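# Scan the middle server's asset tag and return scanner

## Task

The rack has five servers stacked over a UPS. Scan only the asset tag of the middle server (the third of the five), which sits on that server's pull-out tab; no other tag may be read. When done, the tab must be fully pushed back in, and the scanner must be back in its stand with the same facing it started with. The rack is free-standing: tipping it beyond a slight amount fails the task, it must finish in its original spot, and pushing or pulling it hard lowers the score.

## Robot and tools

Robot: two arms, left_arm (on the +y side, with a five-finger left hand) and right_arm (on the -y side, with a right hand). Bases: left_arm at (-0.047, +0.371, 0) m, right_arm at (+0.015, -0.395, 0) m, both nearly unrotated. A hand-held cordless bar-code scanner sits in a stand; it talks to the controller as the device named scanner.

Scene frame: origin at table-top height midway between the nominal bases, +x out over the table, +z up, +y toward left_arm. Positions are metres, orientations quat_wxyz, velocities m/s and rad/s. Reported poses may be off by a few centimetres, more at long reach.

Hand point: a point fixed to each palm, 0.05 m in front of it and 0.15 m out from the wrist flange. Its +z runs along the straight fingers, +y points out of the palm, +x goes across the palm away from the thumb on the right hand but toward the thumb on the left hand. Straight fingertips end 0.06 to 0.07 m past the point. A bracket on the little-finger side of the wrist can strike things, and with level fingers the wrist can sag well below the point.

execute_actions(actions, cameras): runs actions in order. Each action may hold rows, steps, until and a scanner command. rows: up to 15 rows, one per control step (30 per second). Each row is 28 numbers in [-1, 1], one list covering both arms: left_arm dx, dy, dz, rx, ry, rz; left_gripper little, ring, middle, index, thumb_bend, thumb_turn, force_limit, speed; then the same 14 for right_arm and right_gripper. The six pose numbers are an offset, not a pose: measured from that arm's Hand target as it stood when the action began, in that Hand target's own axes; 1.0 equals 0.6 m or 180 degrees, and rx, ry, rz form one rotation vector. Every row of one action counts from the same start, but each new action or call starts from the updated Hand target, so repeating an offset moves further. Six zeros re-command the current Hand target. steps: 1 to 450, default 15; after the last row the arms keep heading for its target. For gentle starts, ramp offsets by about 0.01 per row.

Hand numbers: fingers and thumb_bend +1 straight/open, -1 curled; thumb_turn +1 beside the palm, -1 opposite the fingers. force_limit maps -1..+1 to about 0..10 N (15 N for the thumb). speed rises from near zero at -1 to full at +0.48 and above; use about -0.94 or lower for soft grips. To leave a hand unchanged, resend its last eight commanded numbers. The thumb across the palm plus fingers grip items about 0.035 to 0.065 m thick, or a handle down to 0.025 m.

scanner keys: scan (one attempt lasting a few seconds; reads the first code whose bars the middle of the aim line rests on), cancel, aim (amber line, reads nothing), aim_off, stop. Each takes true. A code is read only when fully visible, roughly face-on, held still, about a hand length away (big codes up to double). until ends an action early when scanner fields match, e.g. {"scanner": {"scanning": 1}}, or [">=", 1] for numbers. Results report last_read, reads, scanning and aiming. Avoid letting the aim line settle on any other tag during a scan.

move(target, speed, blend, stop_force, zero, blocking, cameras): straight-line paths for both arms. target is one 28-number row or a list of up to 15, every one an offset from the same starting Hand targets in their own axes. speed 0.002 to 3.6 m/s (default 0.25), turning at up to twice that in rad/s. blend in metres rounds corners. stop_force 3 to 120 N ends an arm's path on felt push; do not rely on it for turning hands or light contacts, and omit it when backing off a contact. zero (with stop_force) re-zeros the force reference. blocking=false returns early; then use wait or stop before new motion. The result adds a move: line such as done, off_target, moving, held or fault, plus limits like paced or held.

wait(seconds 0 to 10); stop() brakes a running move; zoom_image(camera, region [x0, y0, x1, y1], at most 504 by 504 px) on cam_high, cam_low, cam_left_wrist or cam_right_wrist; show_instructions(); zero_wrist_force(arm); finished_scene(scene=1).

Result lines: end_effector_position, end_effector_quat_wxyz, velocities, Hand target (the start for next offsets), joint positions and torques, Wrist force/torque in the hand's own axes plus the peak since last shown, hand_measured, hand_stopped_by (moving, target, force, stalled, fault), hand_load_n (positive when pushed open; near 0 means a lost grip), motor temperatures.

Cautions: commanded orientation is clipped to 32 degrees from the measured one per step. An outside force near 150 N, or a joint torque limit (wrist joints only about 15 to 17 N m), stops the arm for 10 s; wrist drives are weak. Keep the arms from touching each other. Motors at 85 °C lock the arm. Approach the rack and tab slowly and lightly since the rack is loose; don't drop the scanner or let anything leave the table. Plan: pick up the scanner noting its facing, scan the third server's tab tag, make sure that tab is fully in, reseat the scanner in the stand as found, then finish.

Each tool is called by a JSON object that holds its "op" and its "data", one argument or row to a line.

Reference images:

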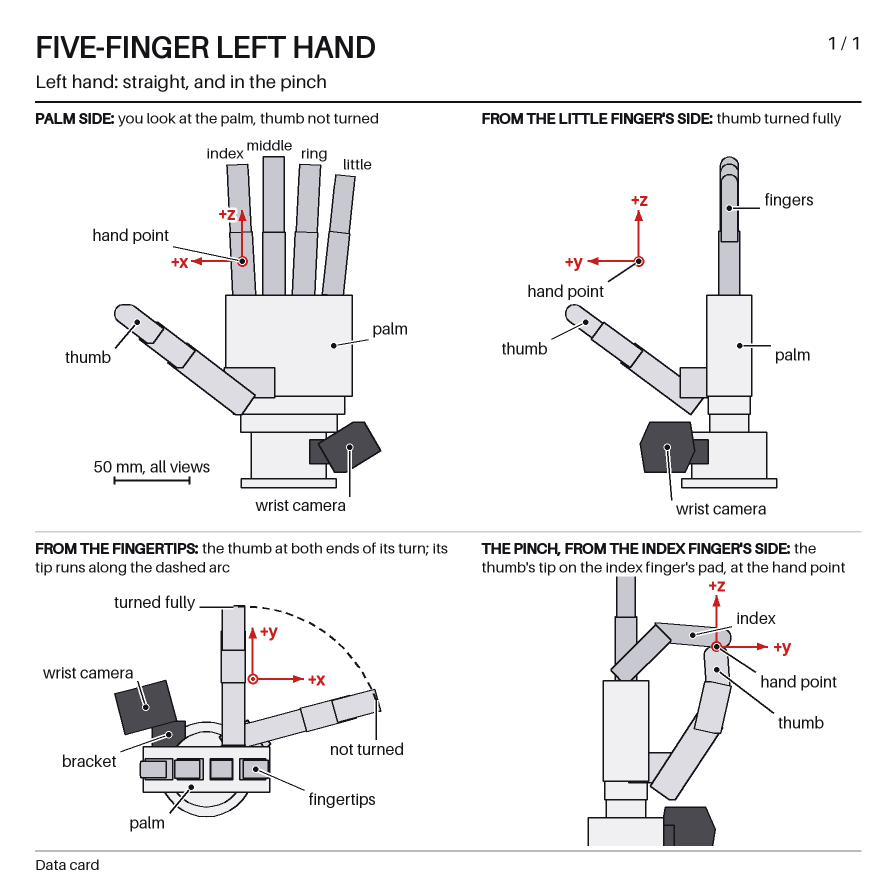

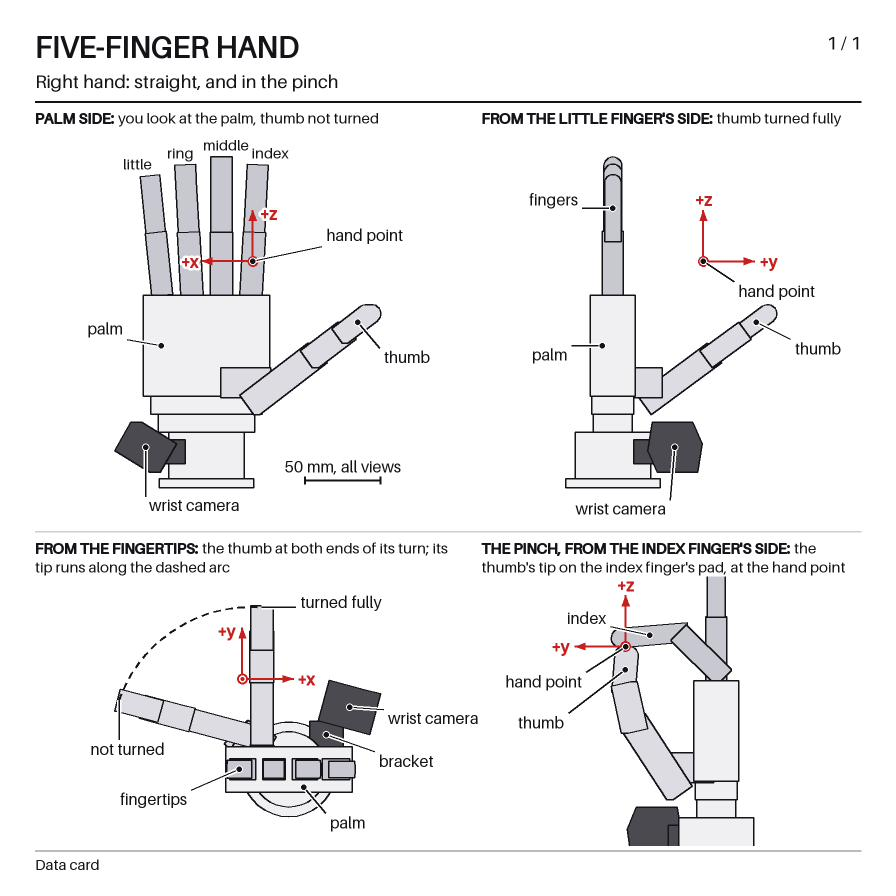

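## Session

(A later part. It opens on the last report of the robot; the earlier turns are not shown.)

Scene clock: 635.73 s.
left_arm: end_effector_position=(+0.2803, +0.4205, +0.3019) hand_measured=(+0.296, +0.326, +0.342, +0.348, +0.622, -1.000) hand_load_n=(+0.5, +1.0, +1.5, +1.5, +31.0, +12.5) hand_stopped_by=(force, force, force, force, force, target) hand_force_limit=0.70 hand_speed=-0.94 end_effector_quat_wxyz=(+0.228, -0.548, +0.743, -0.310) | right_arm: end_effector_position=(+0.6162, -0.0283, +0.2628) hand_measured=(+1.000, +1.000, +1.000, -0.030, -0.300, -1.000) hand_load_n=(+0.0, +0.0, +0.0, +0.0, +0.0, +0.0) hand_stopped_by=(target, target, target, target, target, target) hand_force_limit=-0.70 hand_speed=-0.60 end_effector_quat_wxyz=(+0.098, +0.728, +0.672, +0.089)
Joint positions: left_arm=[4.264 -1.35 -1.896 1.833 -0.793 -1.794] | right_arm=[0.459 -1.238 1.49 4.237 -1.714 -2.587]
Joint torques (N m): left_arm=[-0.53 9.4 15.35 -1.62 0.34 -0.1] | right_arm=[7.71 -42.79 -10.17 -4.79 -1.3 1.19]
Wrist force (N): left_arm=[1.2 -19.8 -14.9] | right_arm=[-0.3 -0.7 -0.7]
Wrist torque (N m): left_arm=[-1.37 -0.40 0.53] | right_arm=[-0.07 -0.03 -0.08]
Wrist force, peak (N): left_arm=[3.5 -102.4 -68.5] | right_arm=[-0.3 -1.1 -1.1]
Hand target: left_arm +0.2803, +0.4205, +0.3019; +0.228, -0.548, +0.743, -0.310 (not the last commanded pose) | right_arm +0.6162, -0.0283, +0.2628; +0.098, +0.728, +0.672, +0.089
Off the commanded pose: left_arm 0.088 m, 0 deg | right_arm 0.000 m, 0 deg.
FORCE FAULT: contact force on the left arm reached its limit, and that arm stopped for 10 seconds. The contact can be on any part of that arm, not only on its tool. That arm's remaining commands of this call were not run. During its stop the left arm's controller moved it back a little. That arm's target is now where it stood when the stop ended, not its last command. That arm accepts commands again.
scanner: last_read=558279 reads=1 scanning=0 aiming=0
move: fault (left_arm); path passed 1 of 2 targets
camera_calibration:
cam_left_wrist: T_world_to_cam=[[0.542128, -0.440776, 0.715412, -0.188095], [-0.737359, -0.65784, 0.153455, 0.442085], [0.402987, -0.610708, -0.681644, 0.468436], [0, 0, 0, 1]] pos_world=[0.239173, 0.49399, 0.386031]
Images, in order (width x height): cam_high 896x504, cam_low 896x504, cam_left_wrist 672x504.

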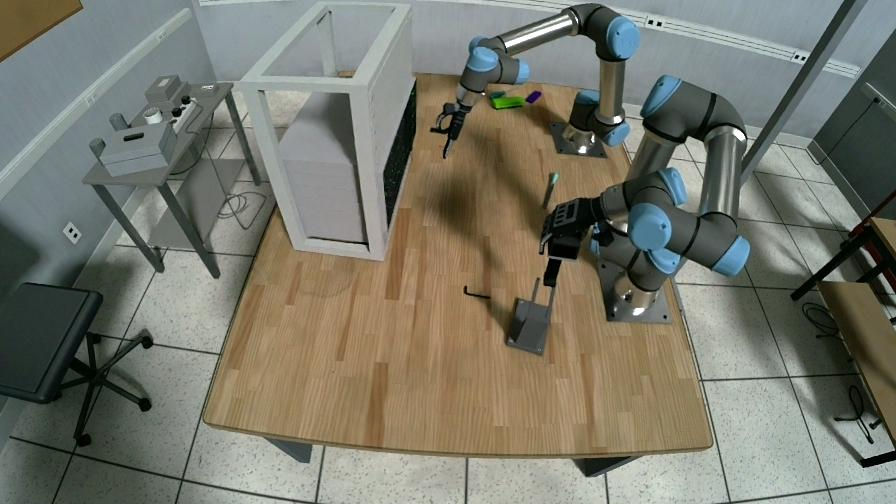

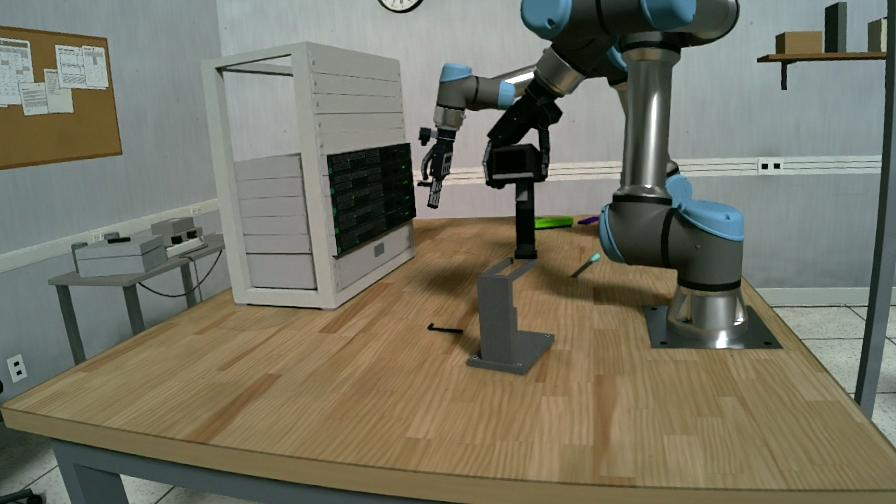

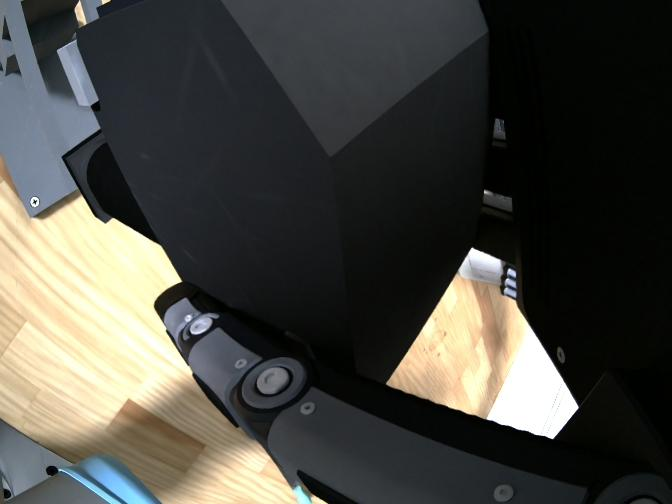

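{"op": "move", "data": {
  "target": [0,-0.0236,-0.0236,0,0,0,-0.3,-0.3,-0.3,-0.3,-0.4,-1,0.7,-0.94, 0,0,0,0,0,0,1,1,1,-0.03,-0.3,-1,-0.7,-0.6],
  "speed": 0.05,
  "cameras": ["cam_left_wrist", "cam_high", "cam_low"]
}}

{"op": "zoom_image", "data": {
  "camera": "cam_left_wrist",
  "region": [0, 0, 240, 240]
}}

{"op": "zoom_image", "data": {
  "camera": "cam_low",
  "region": [460, 100, 580, 300]
}}

{"op": "zoom_image", "data": {
  "camera": "cam_high",
  "region": [500, 200, 600, 350]
}}

Scene clock: 638.57 s.
left_arm: end_effector_position=(+0.2802, +0.4205, +0.3218) hand_measured=(+0.296, +0.326, +0.342, +0.348, +0.618, -1.000) hand_load_n=(+0.0, +1.0, +0.5, +7.0, +16.0, +2.5) hand_stopped_by=(force, force, force, force, force, target) hand_force_limit=0.70 hand_speed=-0.94 end_effector_quat_wxyz=(+0.228, -0.548, +0.743, -0.310) | right_arm: end_effector_position=(+0.6162, -0.0283, +0.2628) hand_measured=(+1.000, +1.000, +1.000, -0.030, -0.300, -1.000) hand_load_n=(+0.0, +0.0, +0.0, +0.0, +0.0, +0.0) hand_stopped_by=(target, target, target, target, target, target) hand_force_limit=-0.70 hand_speed=-0.60 end_effector_quat_wxyz=(+0.098, +0.728, +0.672, +0.089)
Joint positions: left_arm=[4.264 -1.346 -1.848 1.78 -0.793 -1.793] | right_arm=[0.459 -1.238 1.49 4.237 -1.714 -2.587]
Joint torques (N m): left_arm=[6.09 14.24 26.93 -5.14 2.83 1.65] | right_arm=[7.87 -41.47 -9.58 -4.69 -1.33 1.25]
Wrist force (N): left_arm=[0.4 2.3 3.1] | right_arm=[-0.5 -0.8 -1.0]
Wrist torque (N m): left_arm=[0.08 0.10 -0.16] | right_arm=[-0.06 0.00 -0.10]
Wrist force, peak (N): left_arm=[1.4 -20.0 -15.7] | right_arm=[-0.3 -0.9 -1.2]
Hand target: left_arm +0.2802, +0.4205, +0.3219; +0.228, -0.548, +0.743, -0.310 | right_arm +0.6162, -0.0283, +0.2628; +0.098, +0.728, +0.672, +0.089
Off the commanded pose: left_arm 0.000 m, 0 deg | right_arm 0.000 m, 0 deg.
scanner: last_read=558279 reads=1 scanning=0 aiming=0
move: done
camera_calibration:
cam_left_wrist: T_world_to_cam=[[0.542128, -0.440776, 0.715412, -0.202349], [-0.737359, -0.65784, 0.153455, 0.438942], [0.402987, -0.610708, -0.681644, 0.482109], [0, 0, 0, 1]] pos_world=[0.239073, 0.49399, 0.406031]
Images, in order (width x height): cam_high 896x504, cam_low 896x504, cam_left_wrist 672x504.

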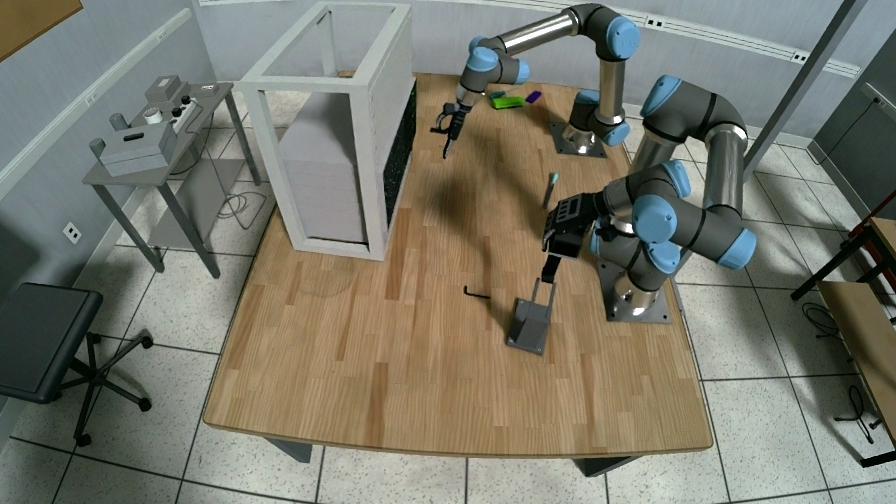

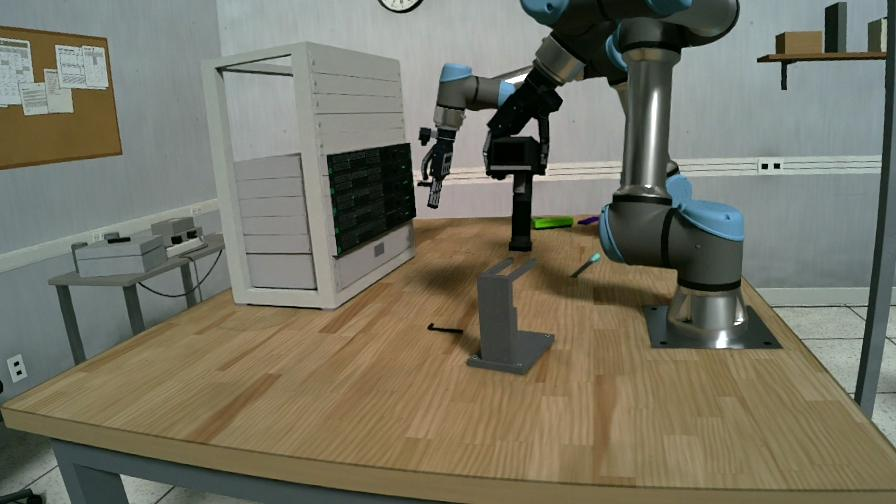

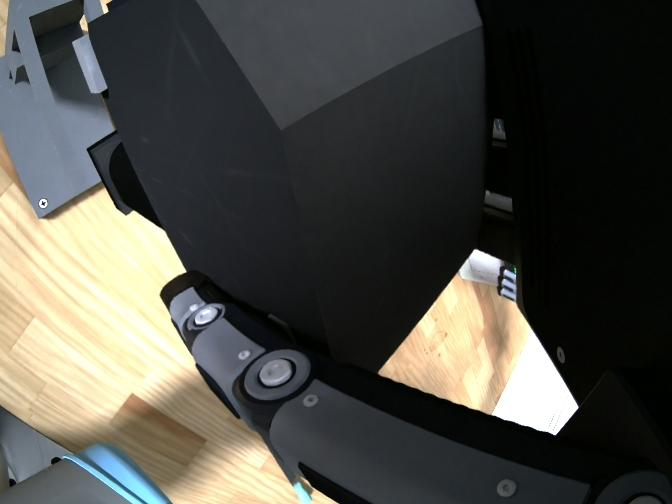

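Scaled by 2.100 from the camera's 672x504 image, which has a finer 960x720 frame.

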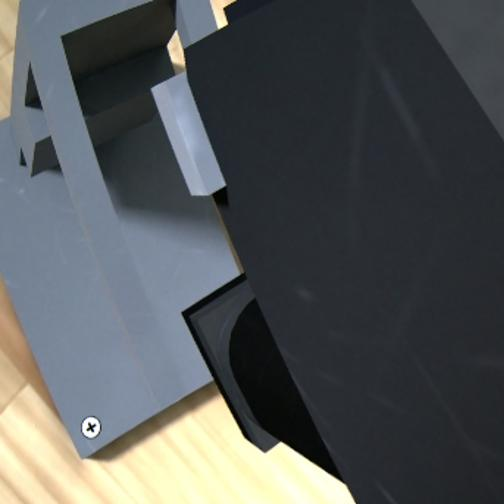

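Scaled by 2.520 from the camera's 896x504 image, which has a finer 1280x720 frame.

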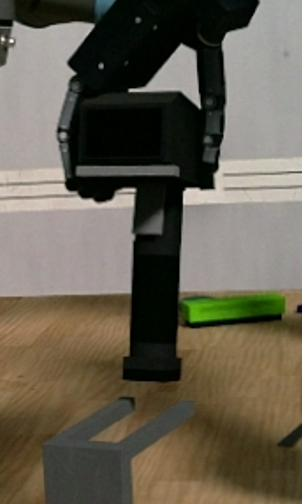

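Scaled by 3.360 from the camera's 896x504 image, which has a finer 1280x720 frame.

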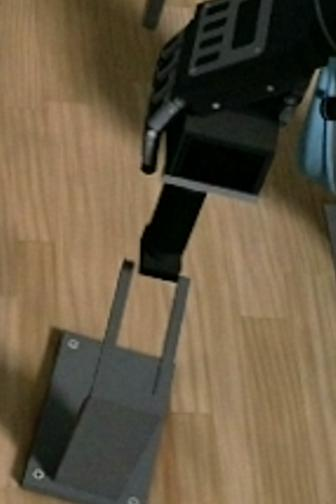

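{"op": "move", "data": {
  "target": [0,-0.0474,-0.0470,0.0003,0.0415,-0.0418,-0.3,-0.3,-0.3,-0.3,-0.4,-1,0.7,-0.94, 0,0,0,0,0,0,1,1,1,-0.03,-0.3,-1,-0.7,-0.6],
  "speed": 0.08,
  "cameras": ["cam_left_wrist", "cam_high", "cam_low"]
}}

{"op": "zoom_image", "data": {
  "camera": "cam_left_wrist",
  "region": [0, 0, 240, 240]
}}

{"op": "zoom_image", "data": {
  "camera": "cam_low",
  "region": [460, 80, 580, 300]
}}

{"op": "zoom_image", "data": {
  "camera": "cam_high",
  "region": [500, 200, 600, 350]
}}

Scene clock: 652.73 s.
left_arm: end_effector_position=(+0.2802, +0.4205, +0.3619) hand_measured=(+0.296, +0.326, +0.342, +0.348, +0.618, -1.000) hand_load_n=(+0.0, +0.5, +0.0, +7.0, +16.0, +2.5) hand_stopped_by=(force, force, force, force, force, target) hand_force_limit=0.70 hand_speed=-0.94 end_effector_quat_wxyz=(+0.159, -0.574, +0.718, -0.359) | right_arm: end_effector_position=(+0.6162, -0.0283, +0.2628) hand_measured=(+1.000, +1.000, +1.000, -0.030, -0.300, -1.000) hand_load_n=(+0.0, +0.0, +0.0, +0.0, +0.0, +0.0) hand_stopped_by=(target, target, target, target, target, target) hand_force_limit=-0.70 hand_speed=-0.60 end_effector_quat_wxyz=(+0.098, +0.728, +0.672, +0.089)
Joint positions: left_arm=[4.292 -1.433 -1.753 1.563 -0.764 -1.756] | right_arm=[0.459 -1.238 1.49 4.237 -1.714 -2.587]
Joint torques (N m): left_arm=[5.98 5.65 27.67 -5.81 2.97 1.66] | right_arm=[7.45 -42.65 -10.28 -4.6 -1.45 0.82]
Wrist force (N): left_arm=[0.1 2.4 2.7] | right_arm=[-0.4 -0.6 -0.9]
Wrist torque (N m): left_arm=[0.14 0.07 -0.20] | right_arm=[-0.04 -0.02 -0.08]
Wrist force, peak (N): left_arm=[0.5 2.7 3.3] | right_arm=[-0.5 -1.2 -1.0]
Hand target: left_arm +0.2802, +0.4205, +0.3619; +0.159, -0.574, +0.718, -0.359 | right_arm +0.6162, -0.0283, +0.2628; +0.098, +0.728, +0.672, +0.089
Off the commanded pose: left_arm 0.000 m, 0 deg | right_arm 0.000 m, 0 deg.
scanner: last_read=558279 reads=1 scanning=0 aiming=0
move: done
camera_calibration:
cam_left_wrist: T_world_to_cam=[[0.581537, -0.31068, 0.75186, -0.309925], [-0.725112, -0.616951, 0.305914, 0.356948], [0.368819, -0.723083, -0.584058, 0.5309], [0, 0, 0, 1]] pos_world=[0.243254, 0.507816, 0.433901]
Images, in order (width x height): cam_high 896x504, cam_low 896x504, cam_left_wrist 672x504.

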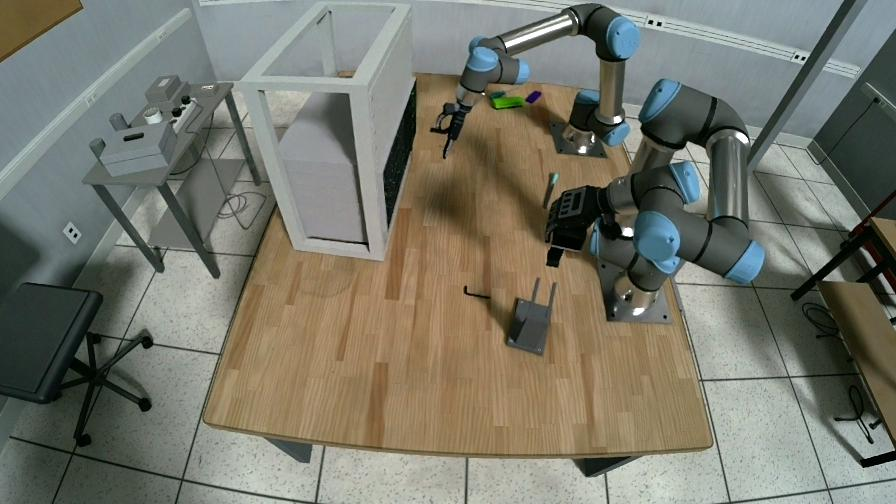

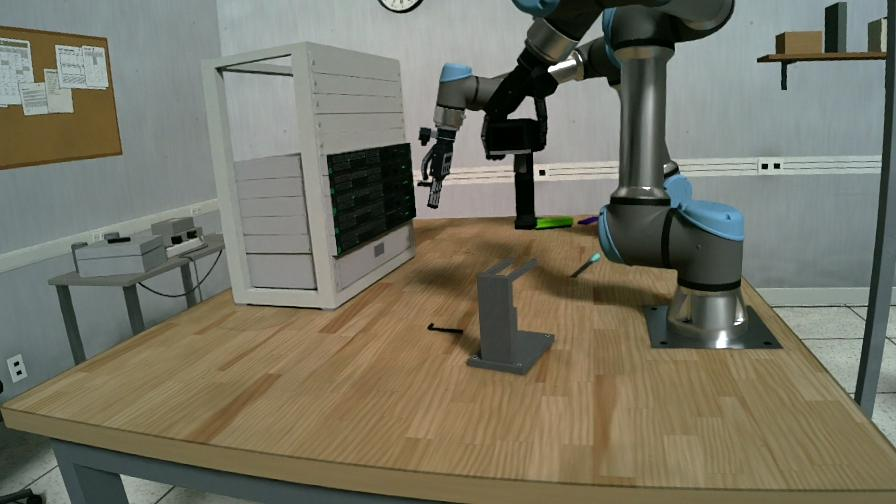

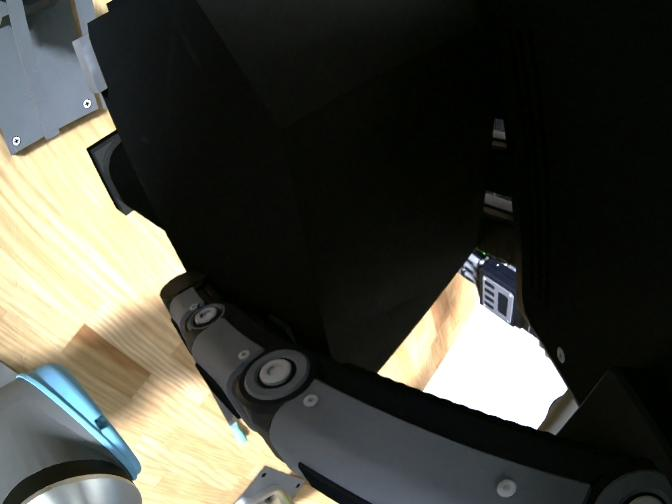

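Scaled by 2.100 from the camera's 672x504 image, which has a finer 960x720 frame.

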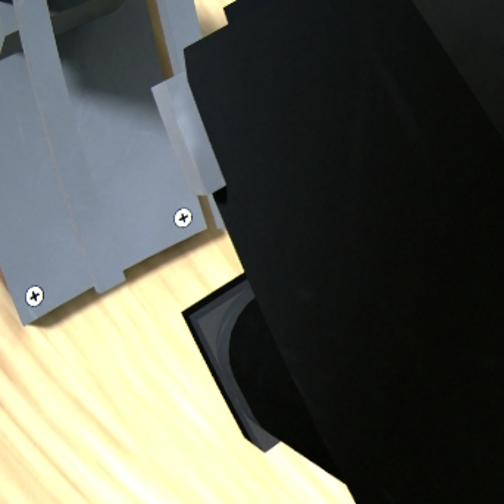

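Scaled by 2.291 from the camera's 896x504 image, which has a finer 1280x720 frame.

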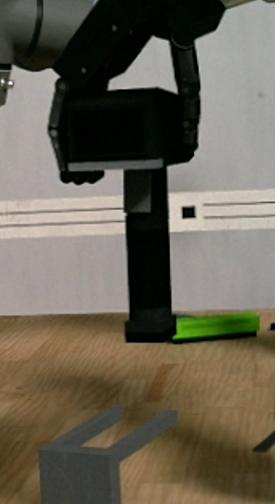

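Scaled by 3.360 from the camera's 896x504 image, which has a finer 1280x720 frame.

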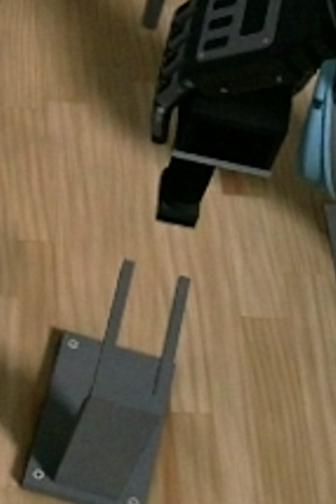

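{"op": "zoom_image", "data": {
  "camera": "cam_low",
  "region": [475, 110, 555, 240]
}}

{"op": "zoom_image", "data": {
  "camera": "cam_high",
  "region": [535, 210, 595, 280]
}}

{"op": "zoom_image", "data": {
  "camera": "cam_left_wrist",
  "region": [60, 0, 500, 400]
}}

Scaled by 3.877 from the camera's 896x504 image, which has a finer 1280x720 frame.

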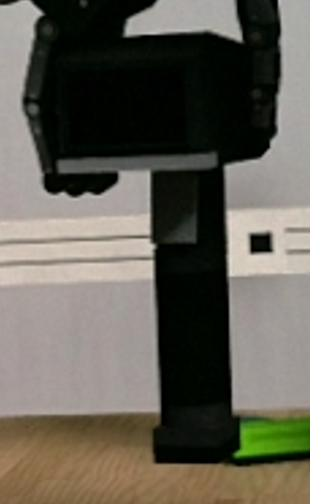

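Scaled by 7.200 from the camera's 896x504 image, which has a finer 1280x720 frame.

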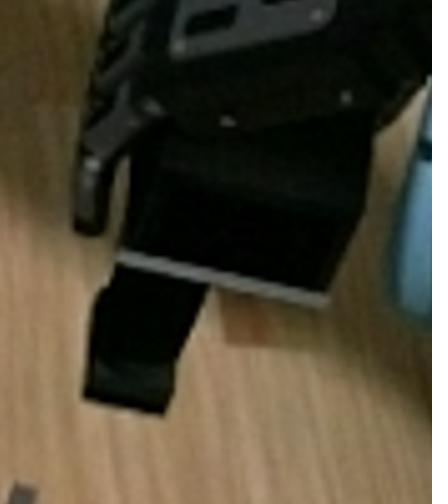

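Scaled by 1.145 from the camera's 672x504 image, which has a finer 960x720 frame.

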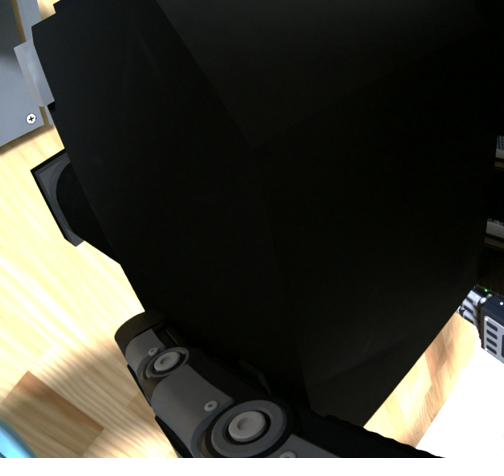

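{"op": "zoom_image", "data": {
  "camera": "cam_low",
  "region": [478, 108, 553, 163]
}}

{"op": "zoom_image", "data": {
  "camera": "cam_left_wrist",
  "region": [400, 0, 560, 260]
}}

{"op": "zoom_image", "data": {
  "camera": "cam_left_wrist",
  "region": [140, 180, 400, 440]
}}

Scaled by 6.720 from the camera's 896x504 image, which has a finer 1280x720 frame.

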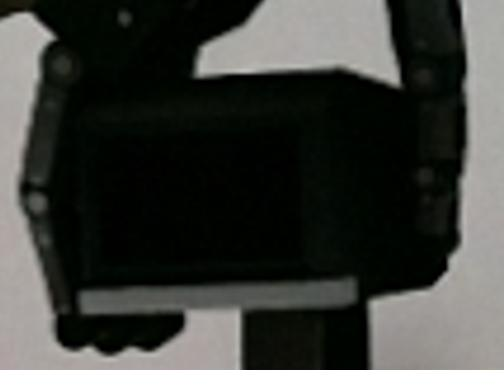

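Scaled by 1.938 from the camera's 672x504 image, which has a finer 960x720 frame.

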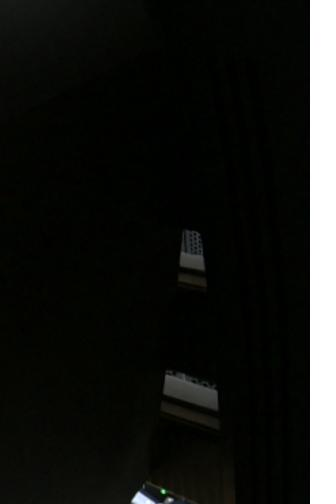

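Scaled by 1.938 from the camera's 672x504 image, which has a finer 960x720 frame.

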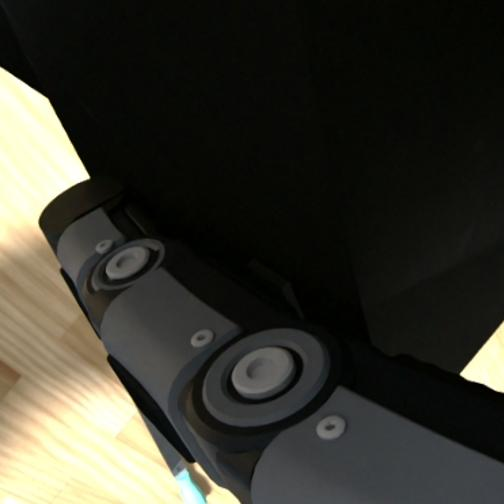

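{"op": "execute_actions", "data": {
  "actions": [],
  "cameras": ["cam_low","cam_left_wrist"]
}}

Scene clock: 691.83 s.
left_arm: end_effector_position=(+0.2802, +0.4205, +0.3619) hand_measured=(+0.296, +0.326, +0.342, +0.348, +0.618, -1.000) hand_load_n=(+0.0, +0.5, +0.0, +7.0, +16.0, +2.5) hand_stopped_by=(force, force, force, force, force, target) hand_force_limit=0.70 hand_speed=-0.94 end_effector_quat_wxyz=(+0.159, -0.574, +0.718, -0.359) | right_arm: end_effector_position=(+0.6162, -0.0283, +0.2628) hand_measured=(+1.000, +1.000, +1.000, -0.030, -0.300, -1.000) hand_load_n=(+0.0, +0.0, +0.0, +0.0, +0.0, +0.0) hand_stopped_by=(target, target, target, target, target, target) hand_force_limit=-0.70 hand_speed=-0.60 end_effector_quat_wxyz=(+0.098, +0.728, +0.672, +0.089)
Joint positions: left_arm=[4.292 -1.433 -1.753 1.563 -0.764 -1.756] | right_arm=[0.459 -1.238 1.49 4.237 -1.714 -2.587]
Joint velocities: within noise
Joint torques (N m): left_arm=[5.01 5.67 26.08 -5.82 2.71 1.47] | right_arm=[7.94 -42.4 -12.29 -4.29 -1.44 -0.12]
Motor temperatures (°C): left_arm=[31 33 32 45 36 42] | right_arm=[29 32 33 38 37 41]
Wrist force (N): left_arm=[0.0 2.3 2.6] | right_arm=[-0.5 -0.9 -0.6]
Wrist torque (N m): left_arm=[0.12 0.10 -0.21] | right_arm=[-0.11 -0.01 -0.10]
Wrist force, peak (N): left_arm=[0.1 2.6 2.8] | right_arm=[-0.8 -0.9 -1.1]
Hand target: left_arm +0.2802, +0.4205, +0.3619; +0.159, -0.574, +0.718, -0.359 | right_arm +0.6162, -0.0283, +0.2628; +0.098, +0.728, +0.672, +0.089
Off the commanded pose: left_arm 0.000 m, 0 deg | right_arm 0.000 m, 0 deg.
scanner: last_read=558279 reads=1 scanning=0 aiming=0
camera_calibration:
cam_left_wrist: T_world_to_cam=[[0.58153, -0.310576, 0.751908, -0.309997], [-0.72512, -0.616898, 0.306002, 0.356885], [0.368814, -0.723173, -0.58395, 0.5309], [0, 0, 0, 1]] pos_world=[0.243254, 0.507817, 0.433901]
Images, in order (width x height): cam_low 896x504, cam_left_wrist 672x504.

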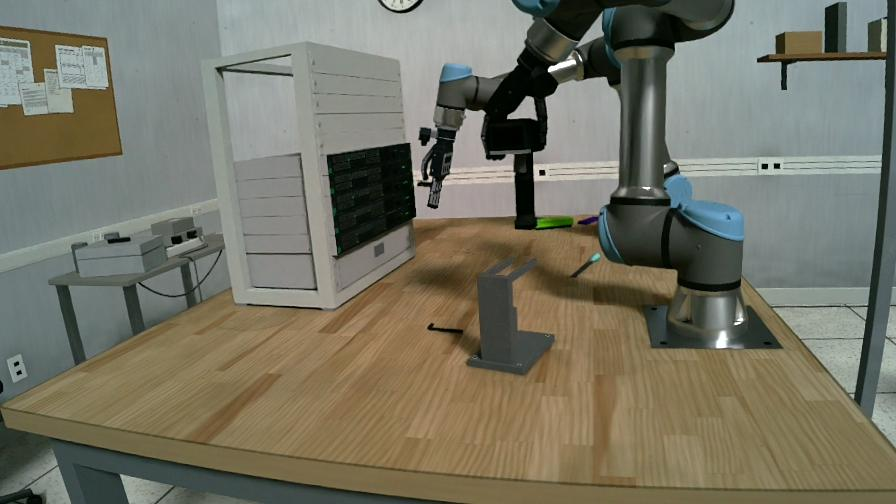

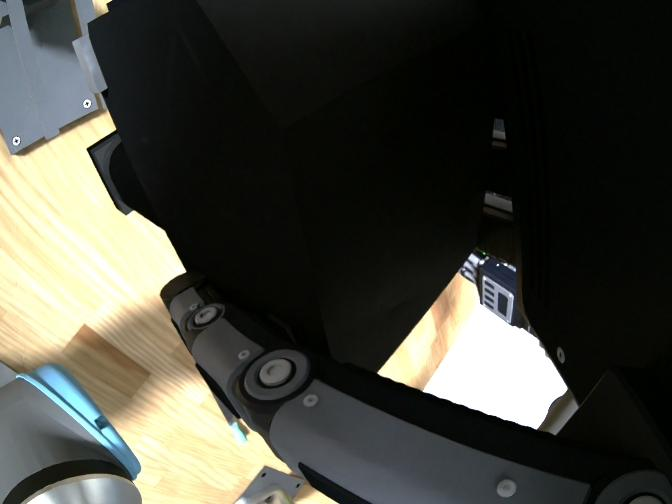

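{"op": "zoom_image", "data": {
  "camera": "cam_low",
  "region": [440, 60, 640, 250]
}}

Scaled by 2.520 from the camera's 896x504 image, which has a finer 1280x720 frame.

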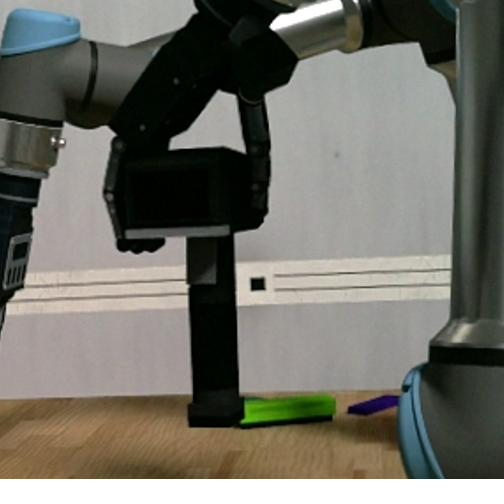

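{"op": "move", "data": {
  "target": [0.02463, 0.01155, -0.00513, -0.00381, 0.01444, 0.01428, -0.3, -0.3, -0.3, -0.3, -0.4, -1, 0.7, -0.94, 0,0,0,0,0,0, 1,1,1,-0.03,-0.3,-1,-0.7,-0.6],
  "speed": 0.08,
  "cameras": ["cam_low","cam_left_wrist"]
}}

Scene clock: 701.97 s.
left_arm: end_effector_position=(+0.2691, +0.4083, +0.3620) hand_measured=(+0.296, +0.326, +0.342, +0.348, +0.618, -1.000) hand_load_n=(+0.0, +0.5, +0.5, +7.5, +16.0, +2.0) hand_stopped_by=(force, force, force, force, force, target) hand_force_limit=0.70 hand_speed=-0.94 end_effector_quat_wxyz=(+0.147, -0.551, +0.737, -0.364) | right_arm: end_effector_position=(+0.6162, -0.0283, +0.2628) hand_measured=(+1.000, +1.000, +1.000, -0.030, -0.300, -1.000) hand_load_n=(+0.0, +0.0, +0.0, +0.0, +0.0, +0.0) hand_stopped_by=(target, target, target, target, target, target) hand_force_limit=-0.70 hand_speed=-0.60 end_effector_quat_wxyz=(+0.098, +0.728, +0.672, +0.089)
Joint positions: left_arm=[4.298 -1.415 -1.787 1.506 -0.771 -1.655] | right_arm=[0.459 -1.238 1.49 4.237 -1.714 -2.587]
Joint torques (N m): left_arm=[5.72 16.9 11.57 -5.89 -0.18 1.2] | right_arm=[8.2 -42.79 -12.85 -4.22 -1.48 -0.39]
Wrist force (N): left_arm=[-0.1 2.6 2.8] | right_arm=[-0.3 -0.9 -0.8]
Wrist torque (N m): left_arm=[0.15 0.14 -0.27] | right_arm=[-0.10 -0.03 -0.09]
Wrist force, peak (N): left_arm=[0.1 2.8 2.9] | right_arm=[-0.5 -0.9 -1.2]
Hand target: left_arm +0.2690, +0.4082, +0.3620; +0.147, -0.550, +0.737, -0.364 | right_arm +0.6162, -0.0283, +0.2628; +0.098, +0.728, +0.672, +0.089
Off the commanded pose: left_arm 0.000 m, 0 deg | right_arm 0.000 m, 0 deg.
scanner: last_read=558279 reads=1 scanning=0 aiming=0
move: done
camera_calibration:
cam_left_wrist: T_world_to_cam=[[0.560208, -0.347579, 0.751902, -0.286446], [-0.76354, -0.56865, 0.306011, 0.331923], [0.321206, -0.745537, -0.583953, 0.548151], [0, 0, 0, 1]] pos_world=[0.237837, 0.497853, 0.433901]
Images, in order (width x height): cam_low 896x504, cam_left_wrist 672x504.

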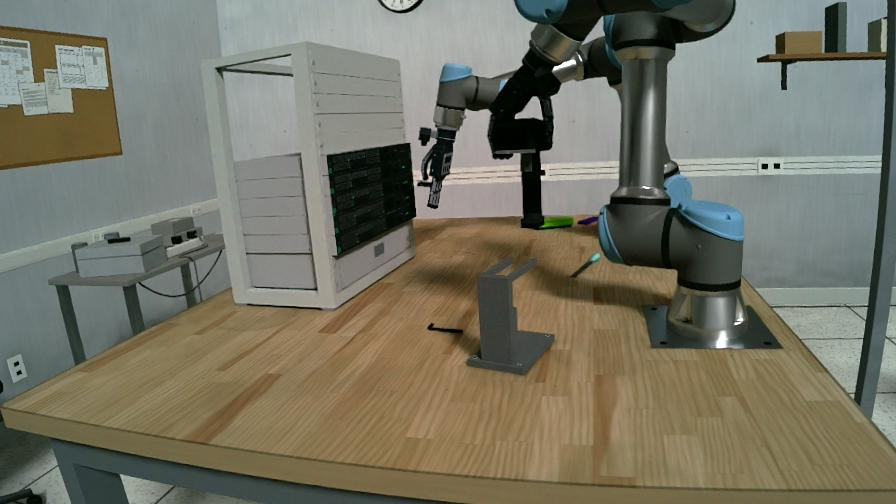

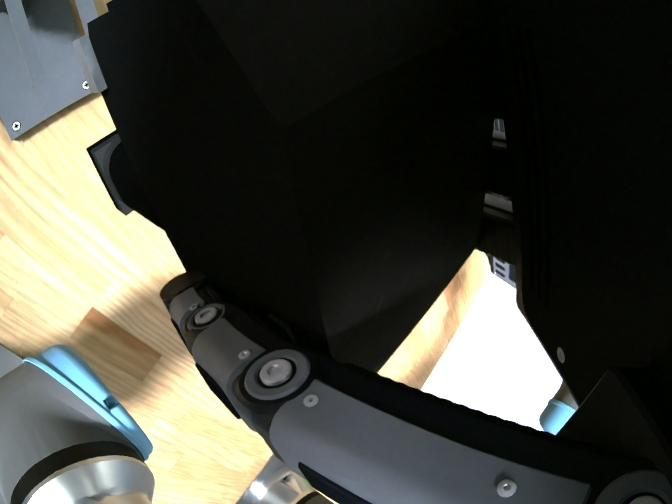

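{"op": "zoom_image", "data": {
  "camera": "cam_left_wrist",
  "region": [0, 0, 240, 240]
}}

{"op": "zoom_image", "data": {
  "camera": "cam_low",
  "region": [470, 90, 590, 240]
}}

Scaled by 2.100 from the camera's 672x504 image, which has a finer 960x720 frame.

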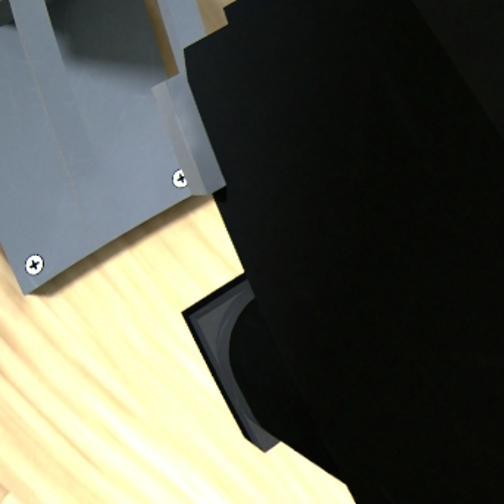

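Scaled by 3.360 from the camera's 896x504 image, which has a finer 1280x720 frame.

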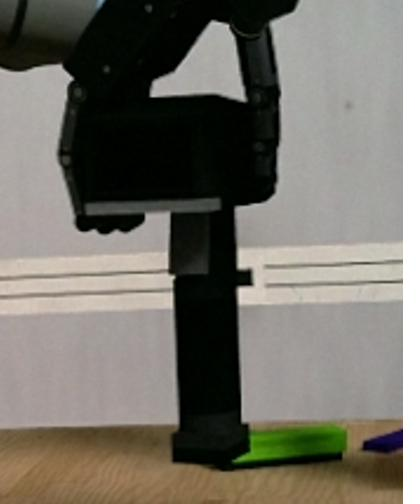

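{"op": "move", "data": {
  "target": [
    [0,0,0, -0.00117, 0.00444, 0.0044, -0.3, -0.3, -0.3, -0.3, -0.4, -1, 0.7, -0.94, 0,0,0,0,0,0, 1,1,1,-0.03,-0.3,-1,-0.7,-0.6],
    [-0.04133, 0.1571, 0.15556, -0.00117, 0.00444, 0.0044, -0.3, -0.3, -0.3, -0.3, -0.4, -1, 0.7, -0.94, 0,0,0,0,0,0, 1,1,1,-0.03,-0.3,-1,-0.7,-0.6],
    [-0.05052, 0.192, 0.19013, -0.00117, 0.00444, 0.0044, -0.3, -0.3, -0.3, -0.3, -0.4, -1, 0.7, -0.94, 0,0,0,0,0,0, 1,1,1,-0.03,-0.3,-1,-0.7,-0.6]
  ],
  "speed": [0.1, 0.1, 0.03],
  "stop_force": 6,
  "cameras": ["cam_high","cam_low","cam_left_wrist"]
}}

Scene clock: 710.50 s.
left_arm: end_effector_position=(+0.2691, +0.4081, +0.1970) hand_measured=(+0.296, +0.326, +0.342, +0.348, +0.618, -1.000) hand_load_n=(+0.0, +0.5, +0.0, +7.5, +16.0, +2.5) hand_stopped_by=(force, force, force, force, force, target) hand_force_limit=0.70 hand_speed=-0.94 end_effector_quat_wxyz=(+0.144, -0.543, +0.742, -0.366) | right_arm: end_effector_position=(+0.6162, -0.0283, +0.2628) hand_measured=(+1.000, +1.000, +1.000, -0.030, -0.300, -1.000) hand_load_n=(+0.0, +0.0, +0.0, +0.0, +0.0, +0.0) hand_stopped_by=(target, target, target, target, target, target) hand_force_limit=-0.70 hand_speed=-0.60 end_effector_quat_wxyz=(+0.098, +0.728, +0.672, +0.089)
Joint positions: left_arm=[4.292 -1.544 -2.118 1.951 -0.772 -1.635] | right_arm=[0.459 -1.238 1.49 4.237 -1.714 -2.587]
Joint torques (N m): left_arm=[-7.55 7.24 7.78 0.21 2.86 -1.77] | right_arm=[8.24 -42.63 -13.56 -4.08 -1.18 -0.44]
Wrist force (N): left_arm=[-0.2 2.7 2.6] | right_arm=[-0.1 -0.9 -0.9]
Wrist torque (N m): left_arm=[0.13 0.10 -0.24] | right_arm=[-0.09 -0.06 -0.08]
Wrist force, peak (N): left_arm=[-0.2 3.2 2.9] | right_arm=[-0.4 -1.2 -0.9]
Hand target: left_arm +0.2691, +0.4081, +0.1970; +0.144, -0.543, +0.742, -0.366 | right_arm +0.6162, -0.0283, +0.2628; +0.098, +0.728, +0.672, +0.089
Off the commanded pose: left_arm 0.000 m, 0 deg | right_arm 0.000 m, 0 deg.
scanner: last_read=558279 reads=1 scanning=0 aiming=0
move: done
camera_calibration:
cam_left_wrist: T_world_to_cam=[[0.553126, -0.358769, 0.751889, -0.156099], [-0.774809, -0.553188, 0.306029, 0.379058], [0.306142, -0.751843, -0.58396, 0.45831], [0, 0, 0, 1]] pos_world=[0.239732, 0.498264, 0.269001]
Images, in order (width x height): cam_high 896x504, cam_low 896x504, cam_left_wrist 672x504.

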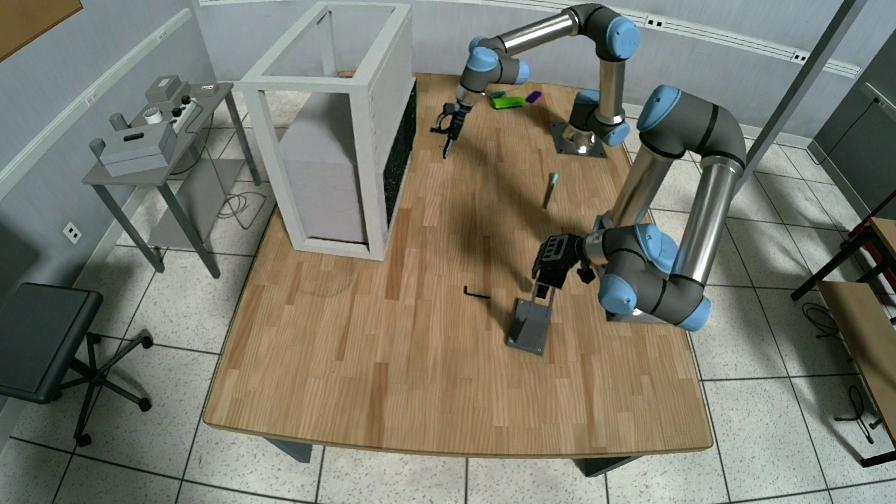

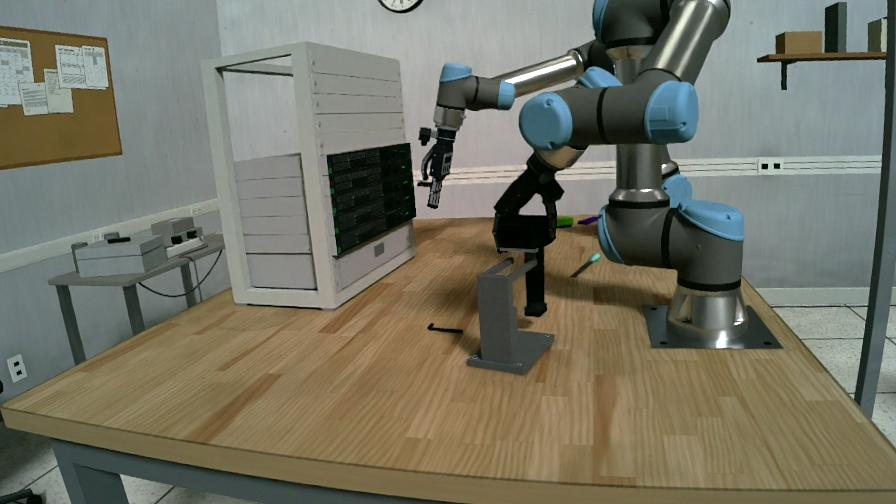

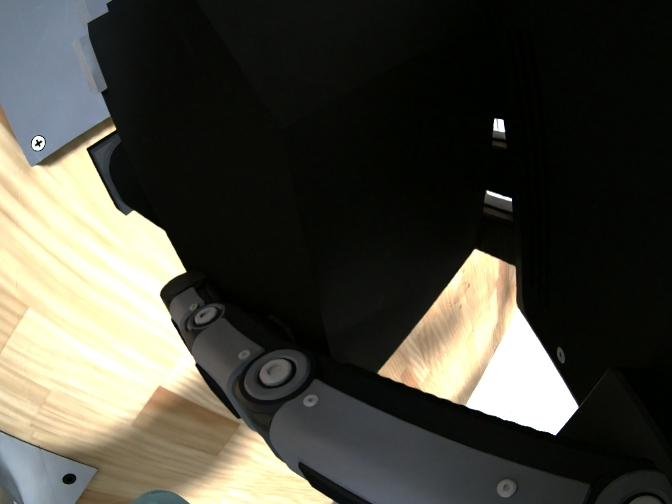

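{"op": "zoom_image", "data": {
  "camera": "cam_low",
  "region": [460, 190, 580, 340]
}}

{"op": "zoom_image", "data": {
  "camera": "cam_high",
  "region": [490, 220, 620, 360]
}}

{"op": "zoom_image", "data": {
  "camera": "cam_left_wrist",
  "region": [60, 0, 220, 240]
}}

Scaled by 3.360 from the camera's 896x504 image, which has a finer 1280x720 frame.

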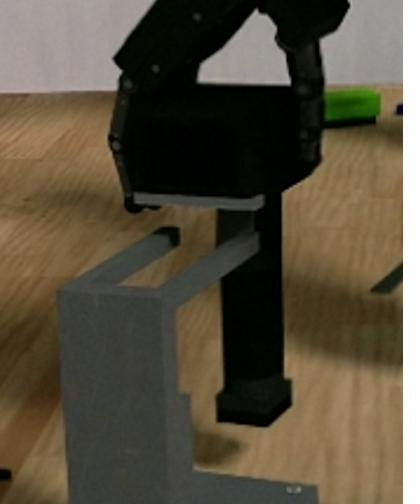

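Scaled by 3.600 from the camera's 896x504 image, which has a finer 1280x720 frame.

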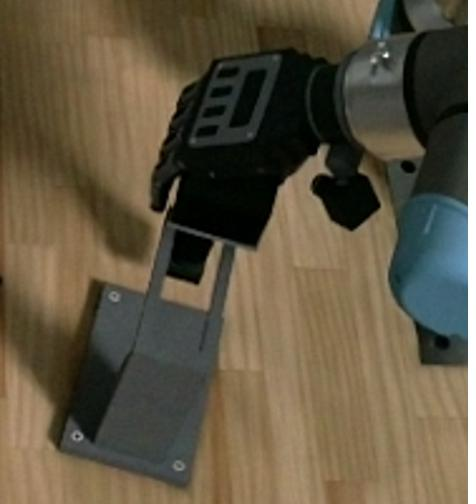

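Scaled by 2.100 from the camera's 672x504 image, which has a finer 960x720 frame.

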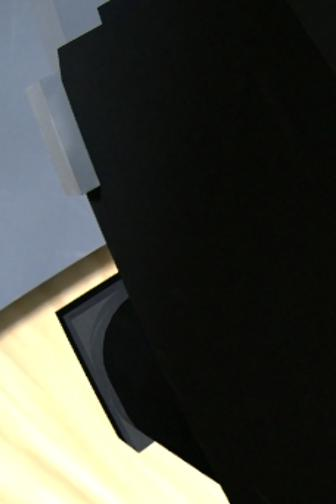

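{"op": "zoom_image", "data": {
  "camera": "cam_low",
  "region": [500, 240, 560, 325]
}}

Scaled by 5.929 from the camera's 896x504 image, which has a finer 1280x720 frame.

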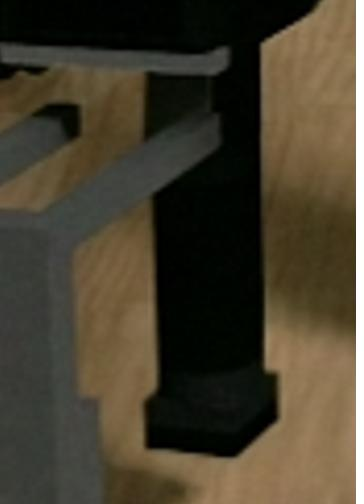

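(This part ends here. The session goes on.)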